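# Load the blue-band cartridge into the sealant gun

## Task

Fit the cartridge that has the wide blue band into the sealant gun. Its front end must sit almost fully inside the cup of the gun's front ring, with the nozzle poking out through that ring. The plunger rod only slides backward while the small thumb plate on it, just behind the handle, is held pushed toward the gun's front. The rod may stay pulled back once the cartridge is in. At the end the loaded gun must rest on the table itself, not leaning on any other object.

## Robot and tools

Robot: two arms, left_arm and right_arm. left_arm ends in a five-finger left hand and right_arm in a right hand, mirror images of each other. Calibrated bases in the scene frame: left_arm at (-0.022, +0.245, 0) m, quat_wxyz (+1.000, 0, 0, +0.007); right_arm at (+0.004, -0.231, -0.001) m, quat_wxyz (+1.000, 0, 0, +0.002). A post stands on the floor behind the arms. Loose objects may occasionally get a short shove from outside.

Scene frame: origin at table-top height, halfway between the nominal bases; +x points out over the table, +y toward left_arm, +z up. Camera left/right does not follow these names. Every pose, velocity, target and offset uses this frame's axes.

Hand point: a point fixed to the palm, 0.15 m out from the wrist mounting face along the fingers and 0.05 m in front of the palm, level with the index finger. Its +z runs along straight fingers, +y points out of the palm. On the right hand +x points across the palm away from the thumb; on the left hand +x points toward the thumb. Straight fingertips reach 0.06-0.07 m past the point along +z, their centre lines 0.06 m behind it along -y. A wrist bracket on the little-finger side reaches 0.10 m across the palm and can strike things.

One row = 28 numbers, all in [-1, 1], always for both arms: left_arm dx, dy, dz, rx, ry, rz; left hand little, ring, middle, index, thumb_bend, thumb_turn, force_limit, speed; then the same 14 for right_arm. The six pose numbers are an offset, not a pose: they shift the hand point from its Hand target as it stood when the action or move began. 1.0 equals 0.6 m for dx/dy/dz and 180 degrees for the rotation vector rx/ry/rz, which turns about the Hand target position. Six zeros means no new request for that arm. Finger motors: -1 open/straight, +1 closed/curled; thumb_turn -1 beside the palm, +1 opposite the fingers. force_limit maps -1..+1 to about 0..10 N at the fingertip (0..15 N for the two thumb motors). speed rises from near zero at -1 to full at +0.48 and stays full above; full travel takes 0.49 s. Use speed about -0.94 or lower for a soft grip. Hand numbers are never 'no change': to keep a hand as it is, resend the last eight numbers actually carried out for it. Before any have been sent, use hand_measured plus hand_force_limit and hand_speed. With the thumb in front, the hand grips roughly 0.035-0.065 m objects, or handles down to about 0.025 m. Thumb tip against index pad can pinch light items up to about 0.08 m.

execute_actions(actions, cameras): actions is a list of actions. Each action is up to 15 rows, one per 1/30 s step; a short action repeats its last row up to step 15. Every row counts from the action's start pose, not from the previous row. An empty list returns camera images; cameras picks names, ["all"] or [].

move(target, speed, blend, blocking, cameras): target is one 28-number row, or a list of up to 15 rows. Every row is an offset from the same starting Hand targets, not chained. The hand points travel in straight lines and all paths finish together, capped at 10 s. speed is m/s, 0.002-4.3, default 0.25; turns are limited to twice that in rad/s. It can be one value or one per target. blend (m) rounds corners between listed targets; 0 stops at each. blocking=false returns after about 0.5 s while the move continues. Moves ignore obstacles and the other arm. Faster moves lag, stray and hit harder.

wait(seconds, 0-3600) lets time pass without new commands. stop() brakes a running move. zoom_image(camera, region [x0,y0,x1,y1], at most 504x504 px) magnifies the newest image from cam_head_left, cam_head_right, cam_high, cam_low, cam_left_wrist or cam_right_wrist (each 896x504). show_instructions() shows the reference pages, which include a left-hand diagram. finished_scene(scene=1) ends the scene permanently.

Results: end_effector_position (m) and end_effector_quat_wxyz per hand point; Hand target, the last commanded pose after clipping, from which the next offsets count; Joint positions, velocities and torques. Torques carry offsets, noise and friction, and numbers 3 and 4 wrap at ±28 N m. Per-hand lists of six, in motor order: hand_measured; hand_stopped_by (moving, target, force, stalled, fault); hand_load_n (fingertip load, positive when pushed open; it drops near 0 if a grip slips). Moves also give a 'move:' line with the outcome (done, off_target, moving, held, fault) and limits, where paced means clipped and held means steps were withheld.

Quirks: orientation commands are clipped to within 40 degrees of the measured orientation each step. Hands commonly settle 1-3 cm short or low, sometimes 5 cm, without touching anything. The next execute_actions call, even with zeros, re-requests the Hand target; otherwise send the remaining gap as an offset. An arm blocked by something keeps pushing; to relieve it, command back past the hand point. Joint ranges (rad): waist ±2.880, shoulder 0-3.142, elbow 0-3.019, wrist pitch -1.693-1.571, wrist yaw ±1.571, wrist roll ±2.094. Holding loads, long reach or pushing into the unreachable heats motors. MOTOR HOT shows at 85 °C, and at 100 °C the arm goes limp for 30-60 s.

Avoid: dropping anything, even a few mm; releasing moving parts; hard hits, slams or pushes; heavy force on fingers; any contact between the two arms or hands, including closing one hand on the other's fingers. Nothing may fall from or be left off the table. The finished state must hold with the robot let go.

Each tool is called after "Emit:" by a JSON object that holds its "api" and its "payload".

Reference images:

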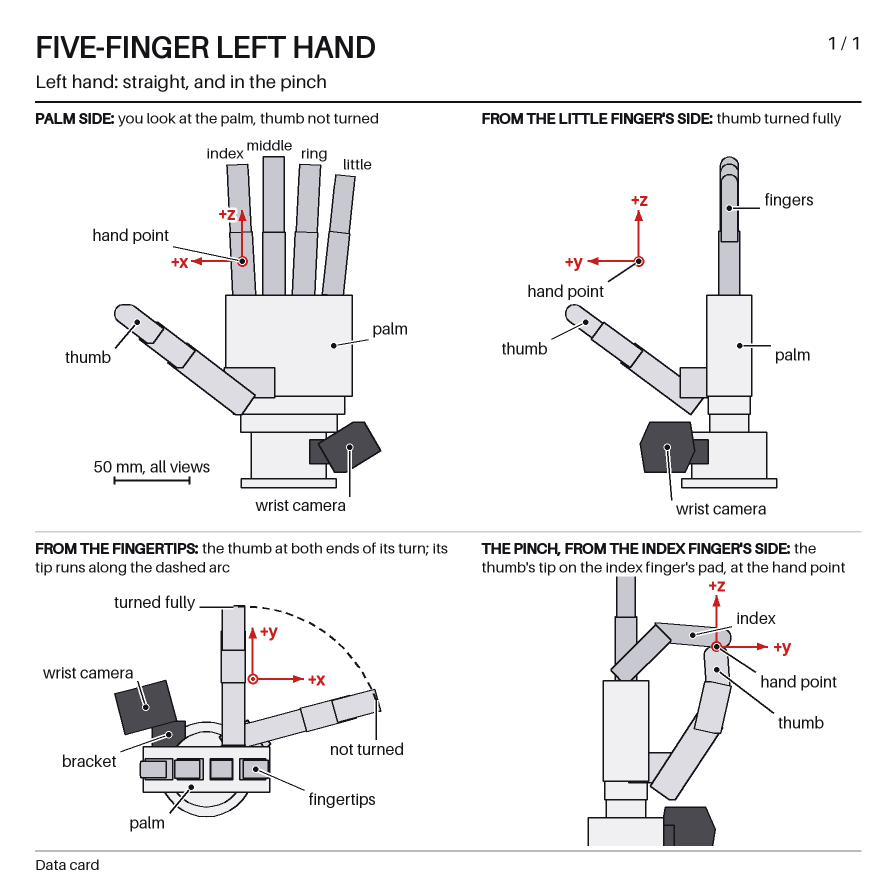

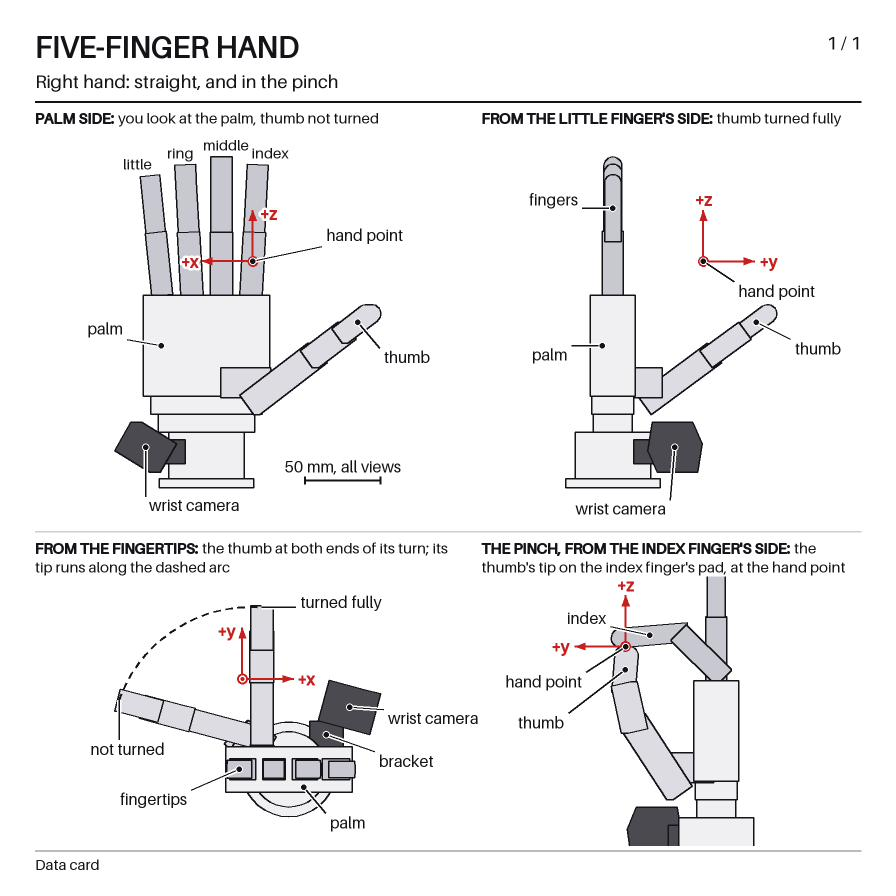

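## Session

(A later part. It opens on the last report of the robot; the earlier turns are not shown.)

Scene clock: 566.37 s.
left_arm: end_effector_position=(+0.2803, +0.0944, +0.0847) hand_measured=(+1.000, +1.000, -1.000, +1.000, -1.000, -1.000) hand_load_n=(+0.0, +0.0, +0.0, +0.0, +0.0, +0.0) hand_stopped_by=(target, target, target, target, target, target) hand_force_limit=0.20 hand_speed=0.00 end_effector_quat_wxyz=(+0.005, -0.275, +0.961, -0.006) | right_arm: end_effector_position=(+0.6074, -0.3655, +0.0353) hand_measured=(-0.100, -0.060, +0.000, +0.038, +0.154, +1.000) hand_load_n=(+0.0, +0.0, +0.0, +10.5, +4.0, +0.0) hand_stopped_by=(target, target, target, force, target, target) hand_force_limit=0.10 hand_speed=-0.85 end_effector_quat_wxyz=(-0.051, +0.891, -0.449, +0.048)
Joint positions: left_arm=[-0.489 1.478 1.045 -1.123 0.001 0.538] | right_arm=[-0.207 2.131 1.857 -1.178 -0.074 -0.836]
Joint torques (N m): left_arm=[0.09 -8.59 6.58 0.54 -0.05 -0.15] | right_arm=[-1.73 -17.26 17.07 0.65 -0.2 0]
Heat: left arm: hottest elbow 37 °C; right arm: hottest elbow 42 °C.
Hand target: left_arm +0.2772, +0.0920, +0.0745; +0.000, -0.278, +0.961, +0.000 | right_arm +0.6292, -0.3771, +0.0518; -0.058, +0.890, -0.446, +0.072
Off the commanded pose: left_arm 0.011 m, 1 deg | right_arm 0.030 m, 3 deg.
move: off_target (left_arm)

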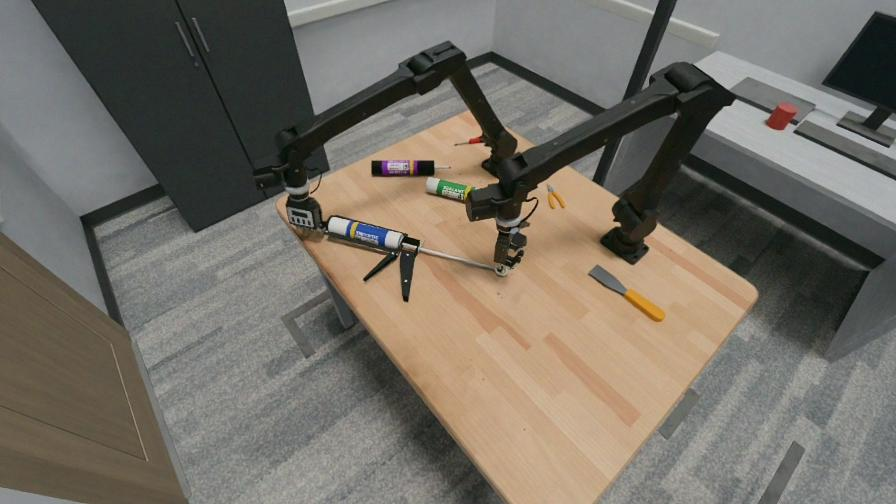

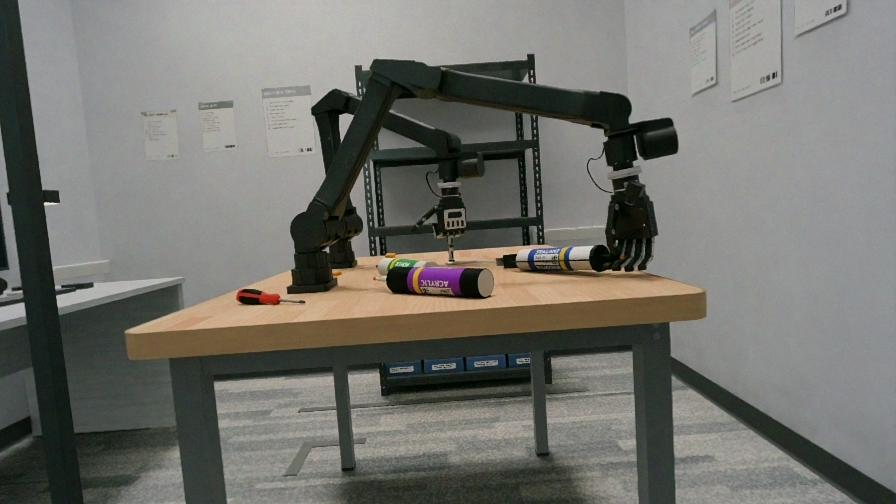

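Emit:
{"api": "move", "payload": {"target": [[0,0,-0.012,0,0,0,1,1,-1,1,-1,-1,0.2,0,0,0,0,0,0,0,-0.1,-0.06,0.0,0.04,0.16,1,0.1,-0.85],[-0.012,0.028,-0.012,0,0,0,1,1,-1,1,-1,-1,0.2,0,0,0,0,0,0,0,-0.1,-0.06,0.0,0.04,0.16,1,0.1,-0.85]], "speed": 0.04, "cameras": ["cam_high","cam_low"]}}

Emit:
{"api": "zoom_image", "payload": {"camera": "cam_high", "region": [460, 235, 540, 285]}}

Emit:
{"api": "zoom_image", "payload": {"camera": "cam_low", "region": [570, 235, 630, 285]}}

Emit:
{"api": "zoom_image", "payload": {"camera": "cam_high", "region": [375, 222, 425, 262]}}

Scene clock: 568.20 s.
left_arm: end_effector_position=(+0.2784, +0.1000, +0.0788) hand_measured=(+1.000, +1.000, -1.000, +1.000, -1.000, -1.000) hand_load_n=(+0.0, +0.0, +0.0, +0.0, +0.0, +0.0) hand_stopped_by=(target, target, target, target, target, target) hand_force_limit=0.20 hand_speed=0.00 end_effector_quat_wxyz=(+0.012, -0.280, +0.960, -0.011) | right_arm: end_effector_position=(+0.6074, -0.3655, +0.0353) hand_measured=(-0.100, -0.060, +0.000, +0.038, +0.154, +1.000) hand_load_n=(+0.0, +0.0, +0.0, +10.5, +4.0, +0.0) hand_stopped_by=(target, target, target, force, target, target) hand_force_limit=0.10 hand_speed=-0.85 end_effector_quat_wxyz=(-0.051, +0.891, -0.449, +0.048)
Joint positions: left_arm=[-0.477 1.462 1.014 -1.091 0 0.539] | right_arm=[-0.207 2.131 1.857 -1.178 -0.074 -0.836]
Joint torques (N m): left_arm=[1.73 -8.7 5.26 0.36 0.02 0.16] | right_arm=[-1.67 -17.26 17.07 0.64 -0.19 -0.01]
Heat: left arm: hottest elbow 37 °C; right arm: hottest elbow 42 °C.
Hand target: left_arm +0.2701, +0.1088, +0.0673; +0.001, -0.278, +0.961, +0.000 | right_arm +0.6292, -0.3771, +0.0518; -0.058, +0.890, -0.446, +0.072
Off the commanded pose: left_arm 0.017 m, 2 deg | right_arm 0.030 m, 3 deg.
move: off_target (left_arm)

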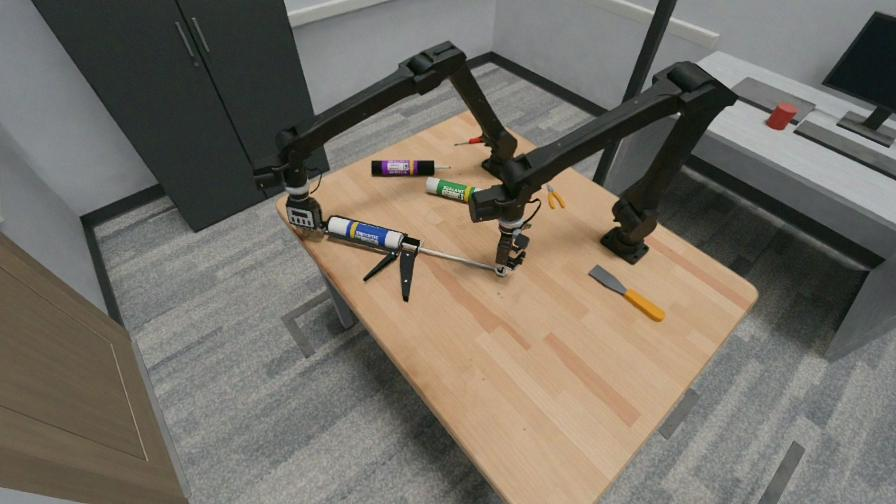

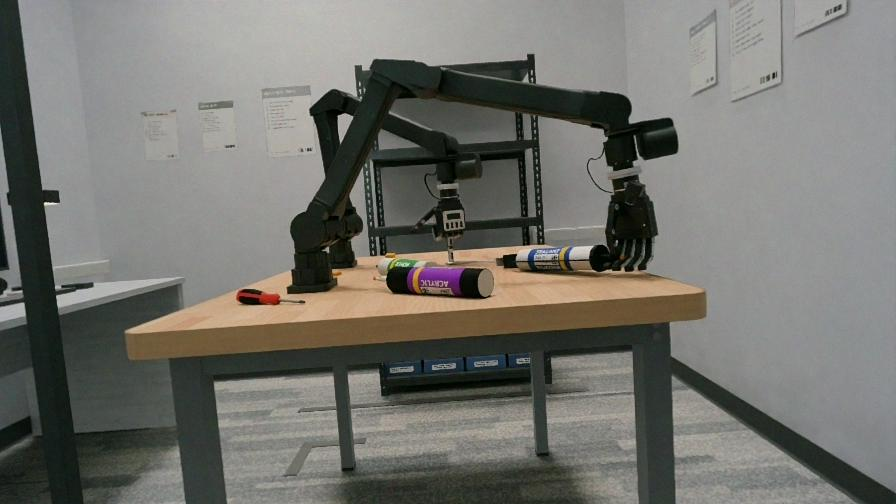

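Scaled by 6.300 from the camera's image (finer frame: 1280x720).

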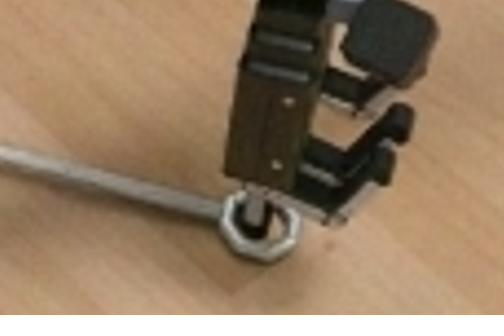

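Scaled by 8.400 from the camera's image (finer frame: 1280x720).

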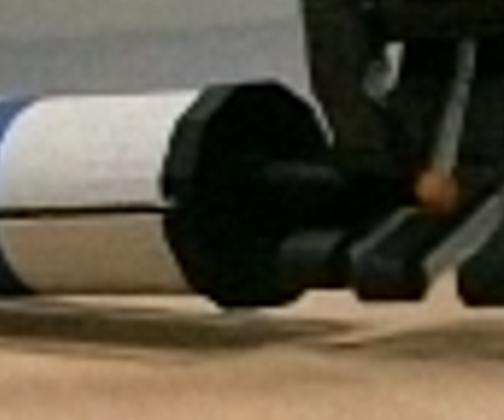

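Scaled by 10.080 from the camera's image (finer frame: 1280x720).

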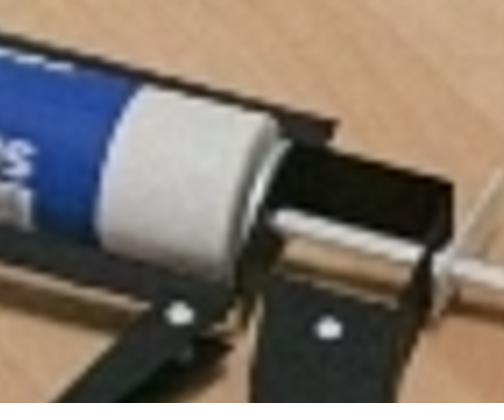

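Emit:
{"api": "zoom_image", "payload": {"camera": "cam_high", "region": [305, 205, 365, 255]}}

Scaled by 8.400 from the camera's image (finer frame: 1280x720).

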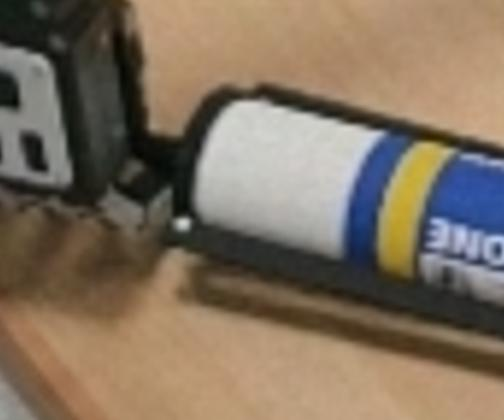

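Emit:
{"api": "move", "payload": {"target": [-0.01,0.015,0,0,0,0,1,1,-1,1,-1,-1,0.2,0,0,0,0,0,0,0,-0.1,-0.06,0.0,0.04,0.16,1,0.1,-0.85], "speed": 0.03, "cameras": ["cam_high","cam_low"]}}

Emit:
{"api": "zoom_image", "payload": {"camera": "cam_high", "region": [460, 235, 540, 285]}}

Emit:
{"api": "zoom_image", "payload": {"camera": "cam_low", "region": [570, 235, 630, 285]}}

Emit:
{"api": "zoom_image", "payload": {"camera": "cam_high", "region": [375, 222, 425, 262]}}

Scene clock: 569.33 s.
left_arm: end_effector_position=(+0.2735, +0.1060, +0.0782) hand_measured=(+1.000, +1.000, -1.000, +1.000, -1.000, -1.000) hand_load_n=(+0.0, +0.0, +0.0, +0.0, +0.0, +0.0) hand_stopped_by=(target, target, target, target, target, target) hand_force_limit=0.20 hand_speed=0.00 end_effector_quat_wxyz=(+0.012, -0.280, +0.960, -0.014) | right_arm: end_effector_position=(+0.6074, -0.3655, +0.0353) hand_measured=(-0.100, -0.060, +0.000, +0.038, +0.154, +1.000) hand_load_n=(+0.0, +0.0, +0.0, +10.5, +4.0, -0.5) hand_stopped_by=(target, target, target, force, target, target) hand_force_limit=0.10 hand_speed=-0.85 end_effector_quat_wxyz=(-0.051, +0.891, -0.449, +0.048)
Joint positions: left_arm=[-0.467 1.441 0.99 -1.083 0.004 0.55] | right_arm=[-0.207 2.131 1.857 -1.178 -0.074 -0.836]
Joint torques (N m): left_arm=[2.32 -8.88 4.98 0.23 -0.16 0.14] | right_arm=[-1.67 -17.26 17.07 0.64 -0.2 0]
Heat: left arm: hottest elbow 37 °C; right arm: hottest elbow 42 °C.
Hand target: left_arm +0.2640, +0.1178, +0.0673; +0.000, -0.278, +0.961, +0.000 | right_arm +0.6292, -0.3771, +0.0518; -0.058, +0.890, -0.446, +0.072
Off the commanded pose: left_arm 0.019 m, 2 deg | right_arm 0.030 m, 3 deg.
move: off_target (left_arm)

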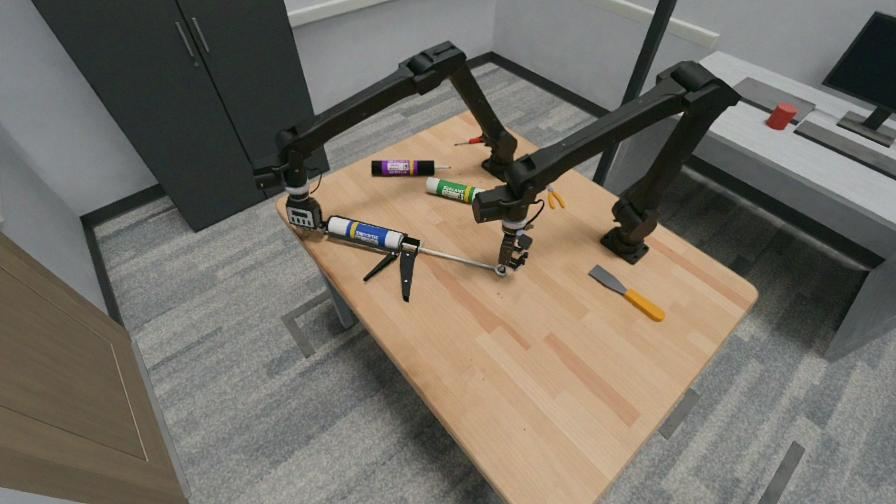

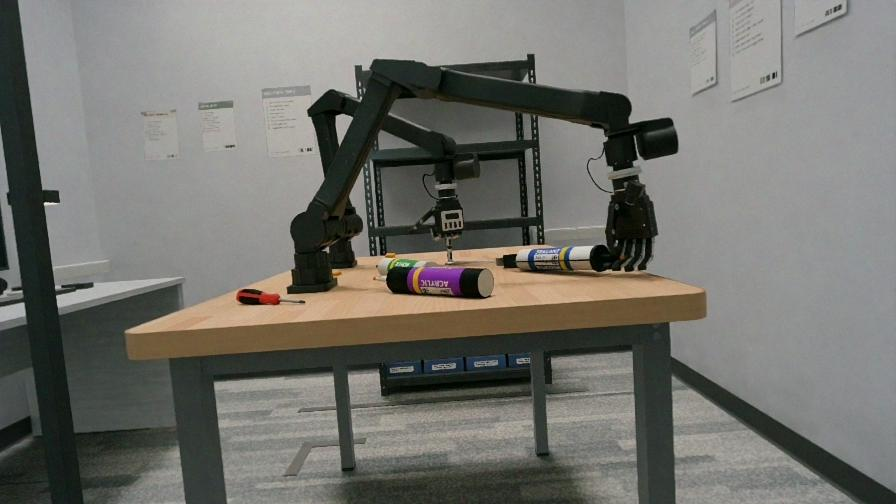

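Scaled by 6.300 from the camera's image (finer frame: 1280x720).

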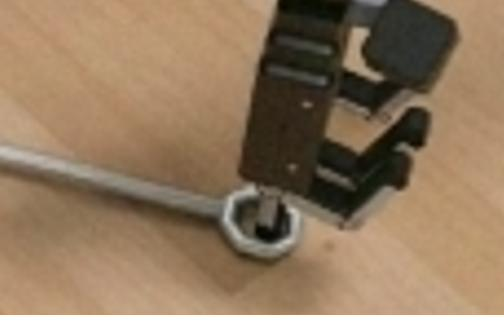

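Scaled by 8.400 from the camera's image (finer frame: 1280x720).

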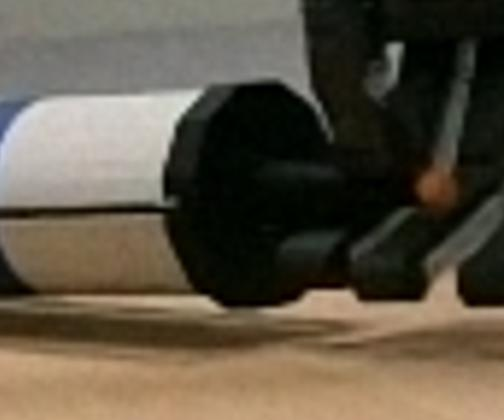

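Scaled by 10.080 from the camera's image (finer frame: 1280x720).

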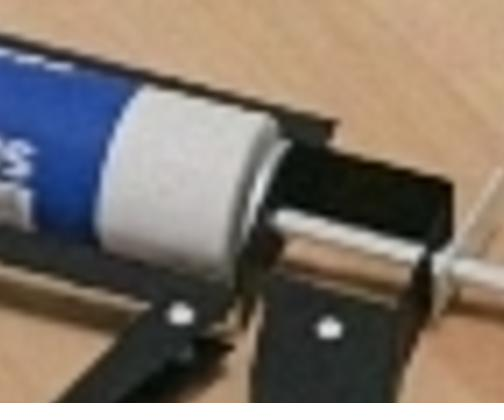

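Emit:
{"api": "move", "payload": {"target": [-0.01,0.015,0,0,0,0,1,1,-1,1,-1,-1,0.2,0,0,0,0,0,0,0,-0.1,-0.06,0.0,0.04,0.16,1,0.1,-0.85], "speed": 0.03, "cameras": ["cam_high","cam_low"]}}

Emit:
{"api": "zoom_image", "payload": {"camera": "cam_high", "region": [460, 235, 540, 285]}}

Emit:
{"api": "zoom_image", "payload": {"camera": "cam_low", "region": [570, 235, 630, 285]}}

Emit:
{"api": "zoom_image", "payload": {"camera": "cam_high", "region": [375, 222, 425, 262]}}

Scene clock: 570.33 s.
left_arm: end_effector_position=(+0.2699, +0.1114, +0.0775) hand_measured=(+1.000, +1.000, -1.000, +1.000, -1.000, -1.000) hand_load_n=(+0.0, +0.0, +0.0, +0.0, +0.0, +0.0) hand_stopped_by=(target, target, target, target, target, target) hand_force_limit=0.20 hand_speed=0.00 end_effector_quat_wxyz=(+0.014, -0.279, +0.960, -0.019) | right_arm: end_effector_position=(+0.6074, -0.3655, +0.0353) hand_measured=(-0.100, -0.060, +0.000, +0.038, +0.154, +1.000) hand_load_n=(+0.0, +0.0, +0.0, +10.0, +4.5, +0.0) hand_stopped_by=(target, target, target, force, target, target) hand_force_limit=0.10 hand_speed=-0.85 end_effector_quat_wxyz=(-0.051, +0.891, -0.449, +0.048)
Joint positions: left_arm=[-0.457 1.42 0.969 -1.073 0.009 0.563] | right_arm=[-0.207 2.131 1.857 -1.178 -0.074 -0.836]
Joint torques (N m): left_arm=[1.49 -8.41 4.93 -0.24 -0.29 0.21] | right_arm=[-1.67 -17.26 17.07 0.64 -0.19 0]
Heat: left arm: hottest elbow 37 °C; right arm: hottest elbow 42 °C.
Hand target: left_arm +0.2580, +0.1268, +0.0672; +0.000, -0.278, +0.961, +0.000 | right_arm +0.6292, -0.3771, +0.0518; -0.058, +0.890, -0.446, +0.072
Off the commanded pose: left_arm 0.022 m, 3 deg | right_arm 0.030 m, 3 deg.
move: off_target (left_arm)

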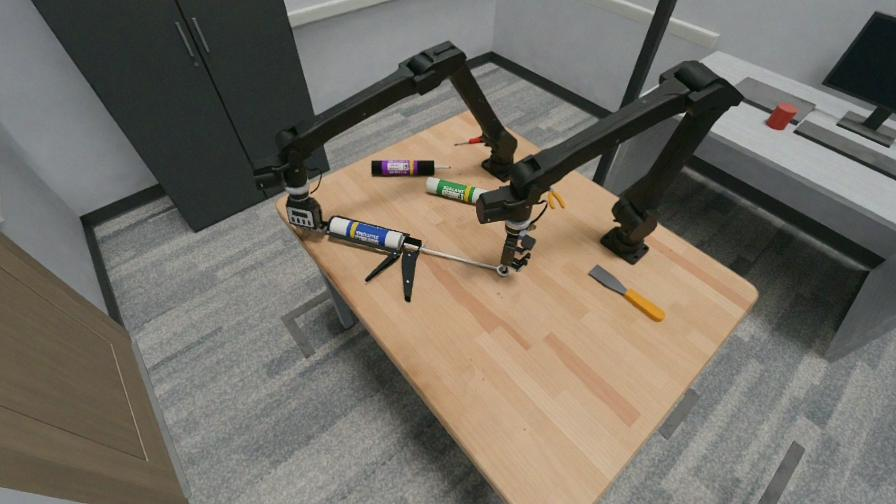

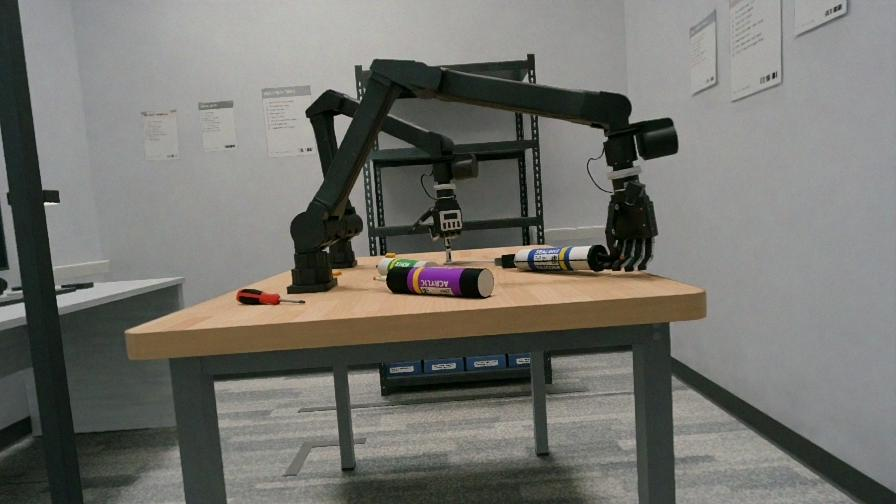

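Scaled by 6.300 from the camera's image (finer frame: 1280x720).

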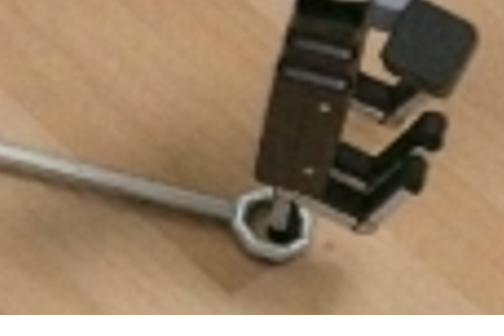

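Scaled by 8.400 from the camera's image (finer frame: 1280x720).

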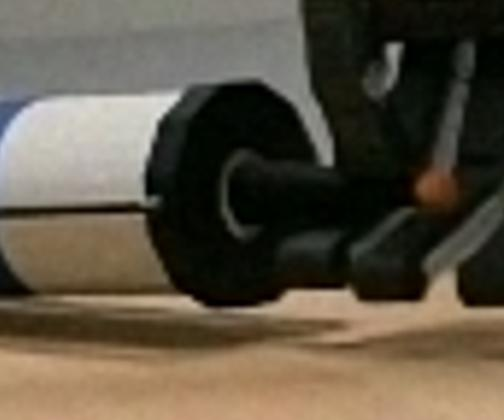

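Scaled by 10.080 from the camera's image (finer frame: 1280x720).

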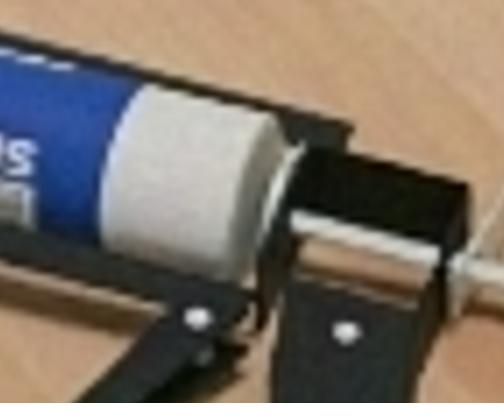

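Emit:
{"api": "move", "payload": {"target": [-0.005,0.008,0,0,0,0,1,1,-1,1,-1,-1,0.2,0,0,0,0,0,0,0,-0.1,-0.06,0.0,0.04,0.16,1,0.1,-0.85], "speed": 0.03, "cameras": ["cam_high","cam_low"]}}

Emit:
{"api": "zoom_image", "payload": {"camera": "cam_low", "region": [570, 235, 630, 285]}}

Emit:
{"api": "zoom_image", "payload": {"camera": "cam_high", "region": [375, 222, 425, 262]}}

Scene clock: 571.17 s.
left_arm: end_effector_position=(+0.2685, +0.1137, +0.0771) hand_measured=(+1.000, +1.000, -1.000, +1.000, -1.000, -1.000) hand_load_n=(+0.0, +0.5, +0.0, +0.5, -0.5, +0.0) hand_stopped_by=(target, target, target, target, target, target) hand_force_limit=0.20 hand_speed=0.00 end_effector_quat_wxyz=(+0.016, -0.277, +0.960, -0.022) | right_arm: end_effector_position=(+0.6065, -0.3647, +0.0354) hand_measured=(-0.100, -0.060, +0.000, +0.038, +0.154, +1.000) hand_load_n=(+0.0, +0.0, +0.0, +10.5, +4.5, +0.0) hand_stopped_by=(target, target, target, force, target, target) hand_force_limit=0.10 hand_speed=-0.85 end_effector_quat_wxyz=(-0.053, +0.891, -0.449, +0.045)
Joint positions: left_arm=[-0.452 1.41 0.958 -1.067 0.012 0.571] | right_arm=[-0.207 2.131 1.857 -1.182 -0.078 -0.836]
Joint torques (N m): left_arm=[3.02 -7.88 4.85 -0.32 -0.39 0.23] | right_arm=[-1.67 -17.26 17.06 0.8 -0.06 0]
Heat: left arm: hottest elbow 37 °C; right arm: hottest elbow 42 °C.
Hand target: left_arm +0.2549, +0.1316, +0.0673; +0.000, -0.278, +0.961, +0.000 | right_arm +0.6292, -0.3772, +0.0518; -0.058, +0.890, -0.446, +0.072
Off the commanded pose: left_arm 0.025 m, 3 deg | right_arm 0.031 m, 3 deg.
move: off_target (left_arm)

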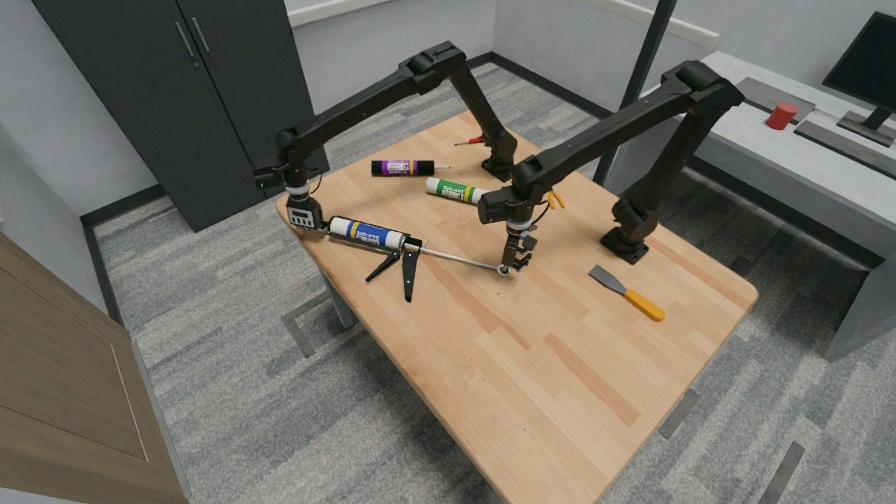

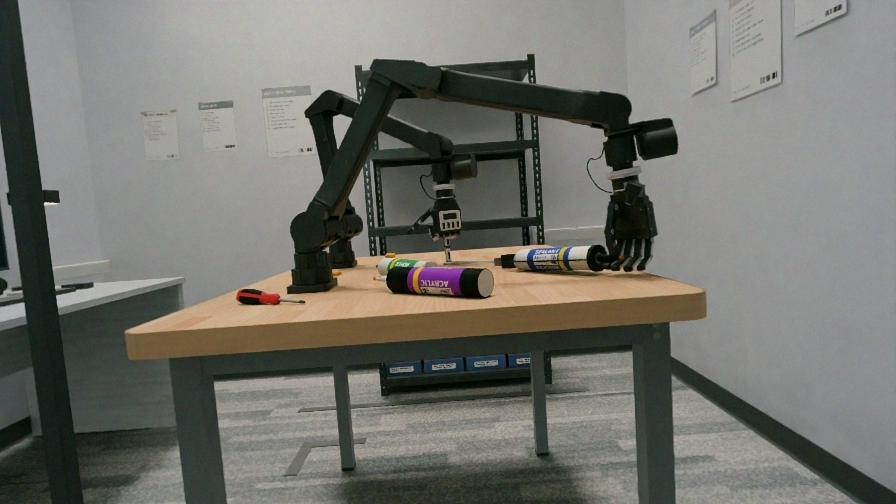

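Scaled by 8.400 from the camera's image (finer frame: 1280x720).

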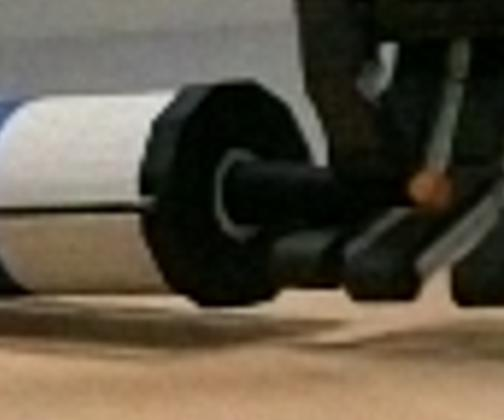

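Scaled by 10.080 from the camera's image (finer frame: 1280x720).

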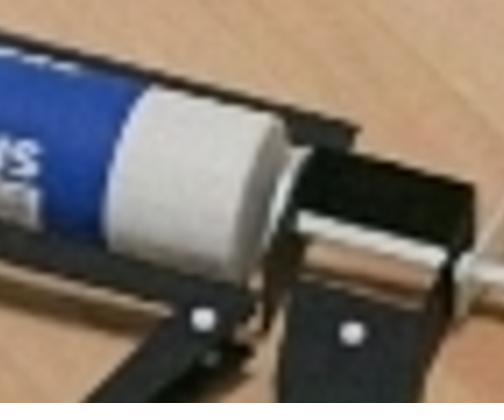

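Emit:
{"api": "move", "payload": {"target": [-0.006,0.01,0,0,0,0,1,1,-1,1,-1,-1,0.2,0,0.007,-0.013,0,0,0,0,-0.1,-0.06,0.0,0.04,0.16,1,0.1,-0.85], "speed": 0.03, "cameras": ["cam_high","cam_low"]}}

Emit:
{"api": "zoom_image", "payload": {"camera": "cam_low", "region": [570, 235, 630, 285]}}

Emit:
{"api": "zoom_image", "payload": {"camera": "cam_high", "region": [375, 222, 425, 262]}}

Scene clock: 572.07 s.
left_arm: end_effector_position=(+0.2664, +0.1168, +0.0768) hand_measured=(+1.000, +1.000, -1.000, +1.000, -1.000, -1.000) hand_load_n=(+0.0, +0.0, +0.5, +0.0, +0.0, +0.0) hand_stopped_by=(target, target, target, target, target, target) hand_force_limit=0.20 hand_speed=0.00 end_effector_quat_wxyz=(+0.017, -0.276, +0.961, -0.026) | right_arm: end_effector_position=(+0.6069, -0.3638, +0.0349) hand_measured=(-0.100, -0.060, +0.000, +0.038, +0.154, +1.000) hand_load_n=(+0.0, +0.0, +0.0, +10.0, +3.5, +0.0) hand_stopped_by=(target, target, target, force, target, target) hand_force_limit=0.10 hand_speed=-0.85 end_effector_quat_wxyz=(-0.053, +0.891, -0.449, +0.039)
Joint positions: left_arm=[-0.444 1.397 0.945 -1.06 0.017 0.58] | right_arm=[-0.207 2.142 1.874 -1.199 -0.083 -0.836]
Joint torques (N m): left_arm=[3.55 -8.47 4.75 -0.59 -0.62 0.27] | right_arm=[-2.49 -17.08 17.94 1.03 0.1 -0.1]
Heat: left arm: hottest elbow 37 °C; right arm: hottest elbow 42 °C.
Hand target: left_arm +0.2514, +0.1375, +0.0673; +0.000, -0.278, +0.961, +0.000 | right_arm +0.6335, -0.3850, +0.0519; -0.058, +0.890, -0.446, +0.072
Off the commanded pose: left_arm 0.027 m, 4 deg | right_arm 0.038 m, 4 deg.
move: off_target (left_arm, right_arm)

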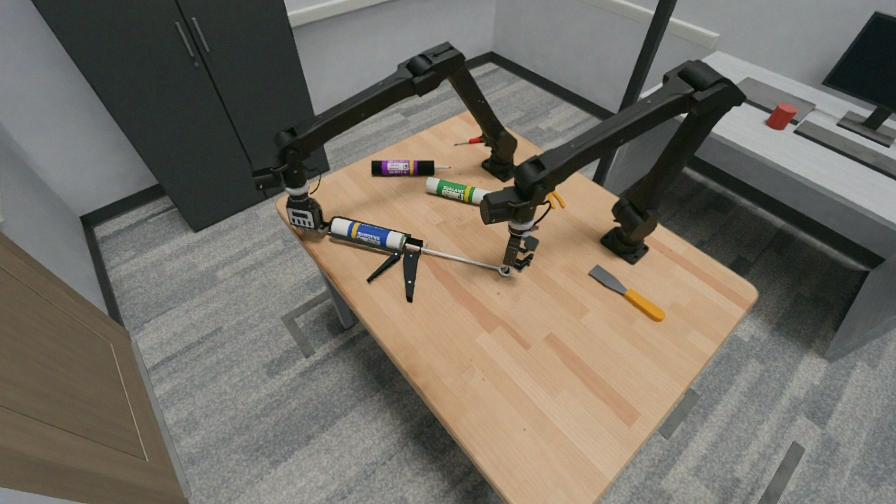

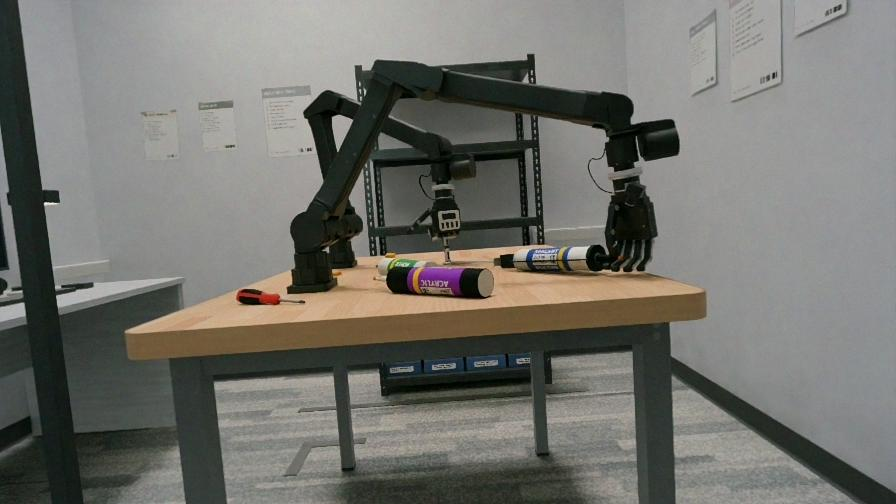

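Scaled by 8.400 from the camera's image (finer frame: 1280x720).

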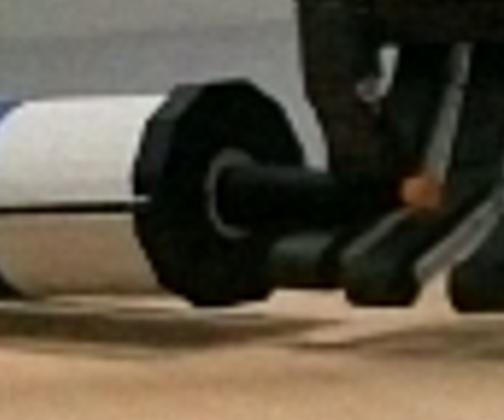

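Scaled by 10.080 from the camera's image (finer frame: 1280x720).

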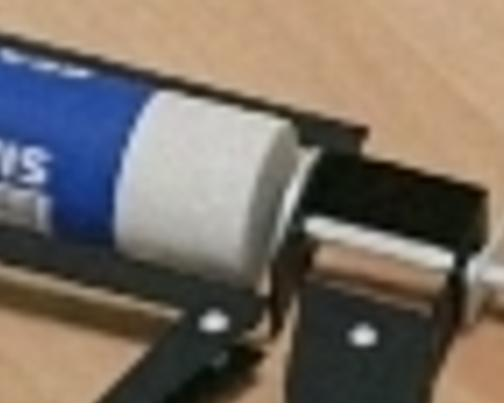

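Emit:
{"api": "execute_actions", "payload": {"actions": [], "cameras": ["cam_right_wrist","cam_head_left","cam_head_right","cam_high"]}}

Emit:
{"api": "zoom_image", "payload": {"camera": "cam_head_left", "region": [490, 200, 610, 290]}}

Emit:
{"api": "zoom_image", "payload": {"camera": "cam_high", "region": [305, 205, 385, 260]}}

Scene clock: 572.37 s.
left_arm: end_effector_position=(+0.2665, +0.1170, +0.0768) hand_measured=(+1.000, +1.000, -1.000, +1.000, -1.000, -1.000) hand_load_n=(+0.0, +0.0, +0.5, +0.0, +0.0, +0.0) hand_stopped_by=(target, target, target, target, target, target) hand_force_limit=0.20 hand_speed=0.00 end_effector_quat_wxyz=(+0.017, -0.276, +0.961, -0.026) | right_arm: end_effector_position=(+0.6069, -0.3638, +0.0349) hand_measured=(-0.100, -0.060, +0.000, +0.038, +0.154, +1.000) hand_load_n=(+0.0, +0.0, +0.0, +10.0, +4.0, +0.5) hand_stopped_by=(target, target, target, force, target, target) hand_force_limit=0.10 hand_speed=-0.85 end_effector_quat_wxyz=(-0.053, +0.891, -0.449, +0.039)
Joint positions: left_arm=[-0.444 1.397 0.945 -1.06 0.017 0.581] | right_arm=[-0.207 2.142 1.874 -1.199 -0.083 -0.836]
Joint velocities: within noise
Joint torques (N m): left_arm=[2.78 -8.88 4.6 -0.49 -0.59 0.21] | right_arm=[-2.49 -17.14 17.95 1.1 0.11 -0.1]
Motor temperatures (°C): left_arm=[35 33 37 28 28 26] | right_arm=[30 35 42 26 26 26]
Heat: left arm: hottest elbow 37 °C; right arm: hottest elbow 42 °C.
Hand target: left_arm +0.2515, +0.1376, +0.0673; +0.000, -0.278, +0.961, +0.000 | right_arm +0.6335, -0.3850, +0.0519; -0.058, +0.890, -0.446, +0.072
Off the commanded pose: left_arm 0.027 m, 4 deg | right_arm 0.038 m, 4 deg.
Images, in order (width x height): cam_head_left 896x504, cam_head_right 896x504, cam_high 896x504, cam_right_wrist 896x504.

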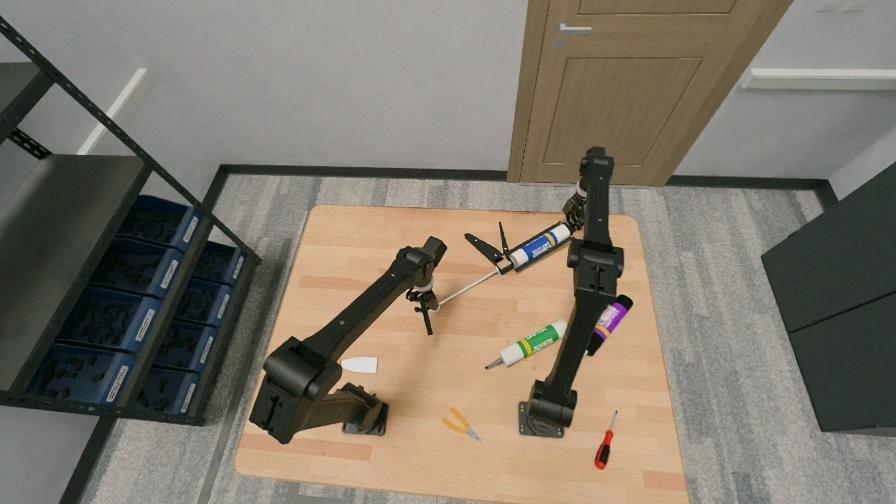

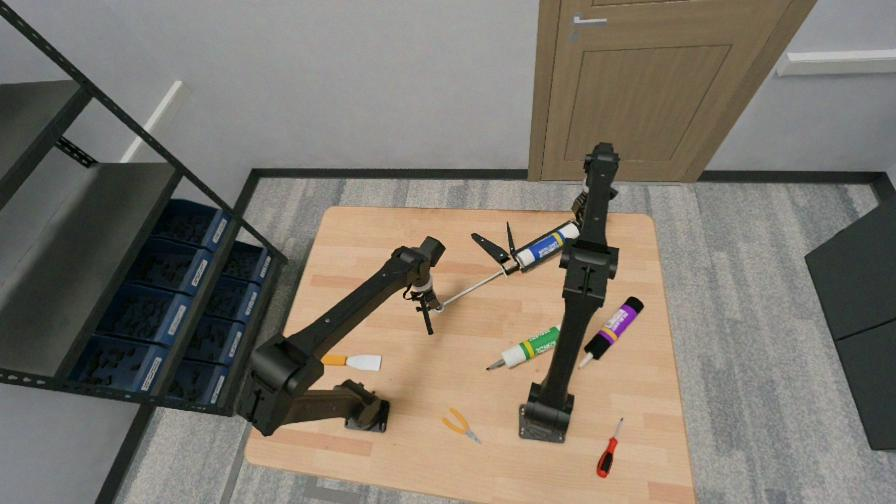

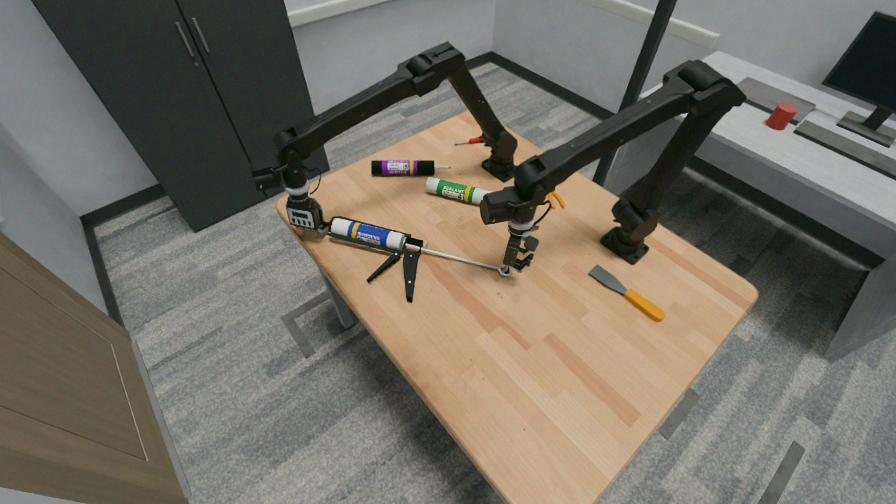

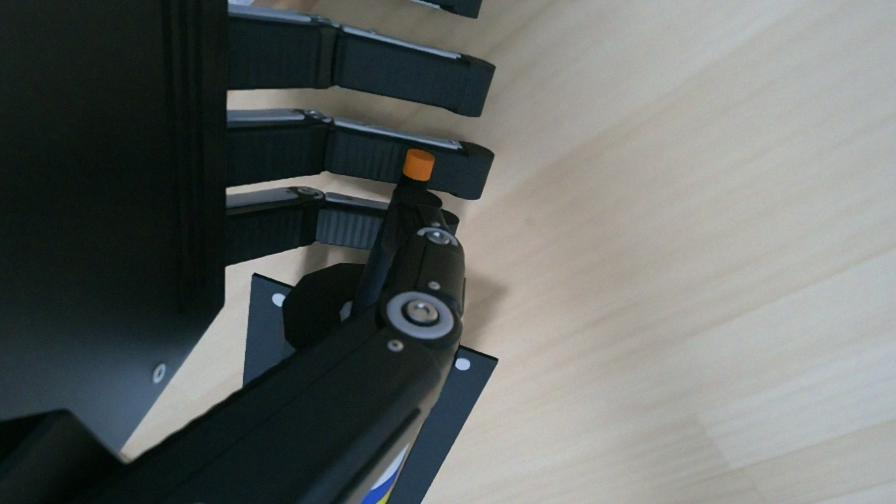

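Scaled by 4.200 from the camera's image (finer frame: 1280x720).

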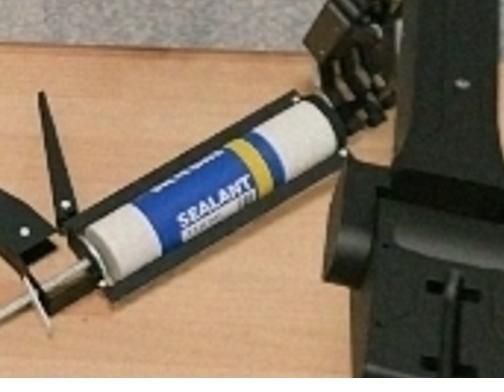

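Scaled by 6.300 from the camera's image (finer frame: 1280x720).

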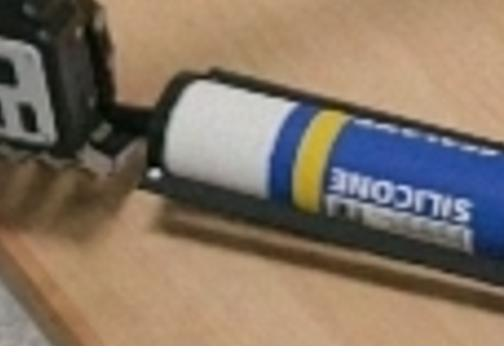

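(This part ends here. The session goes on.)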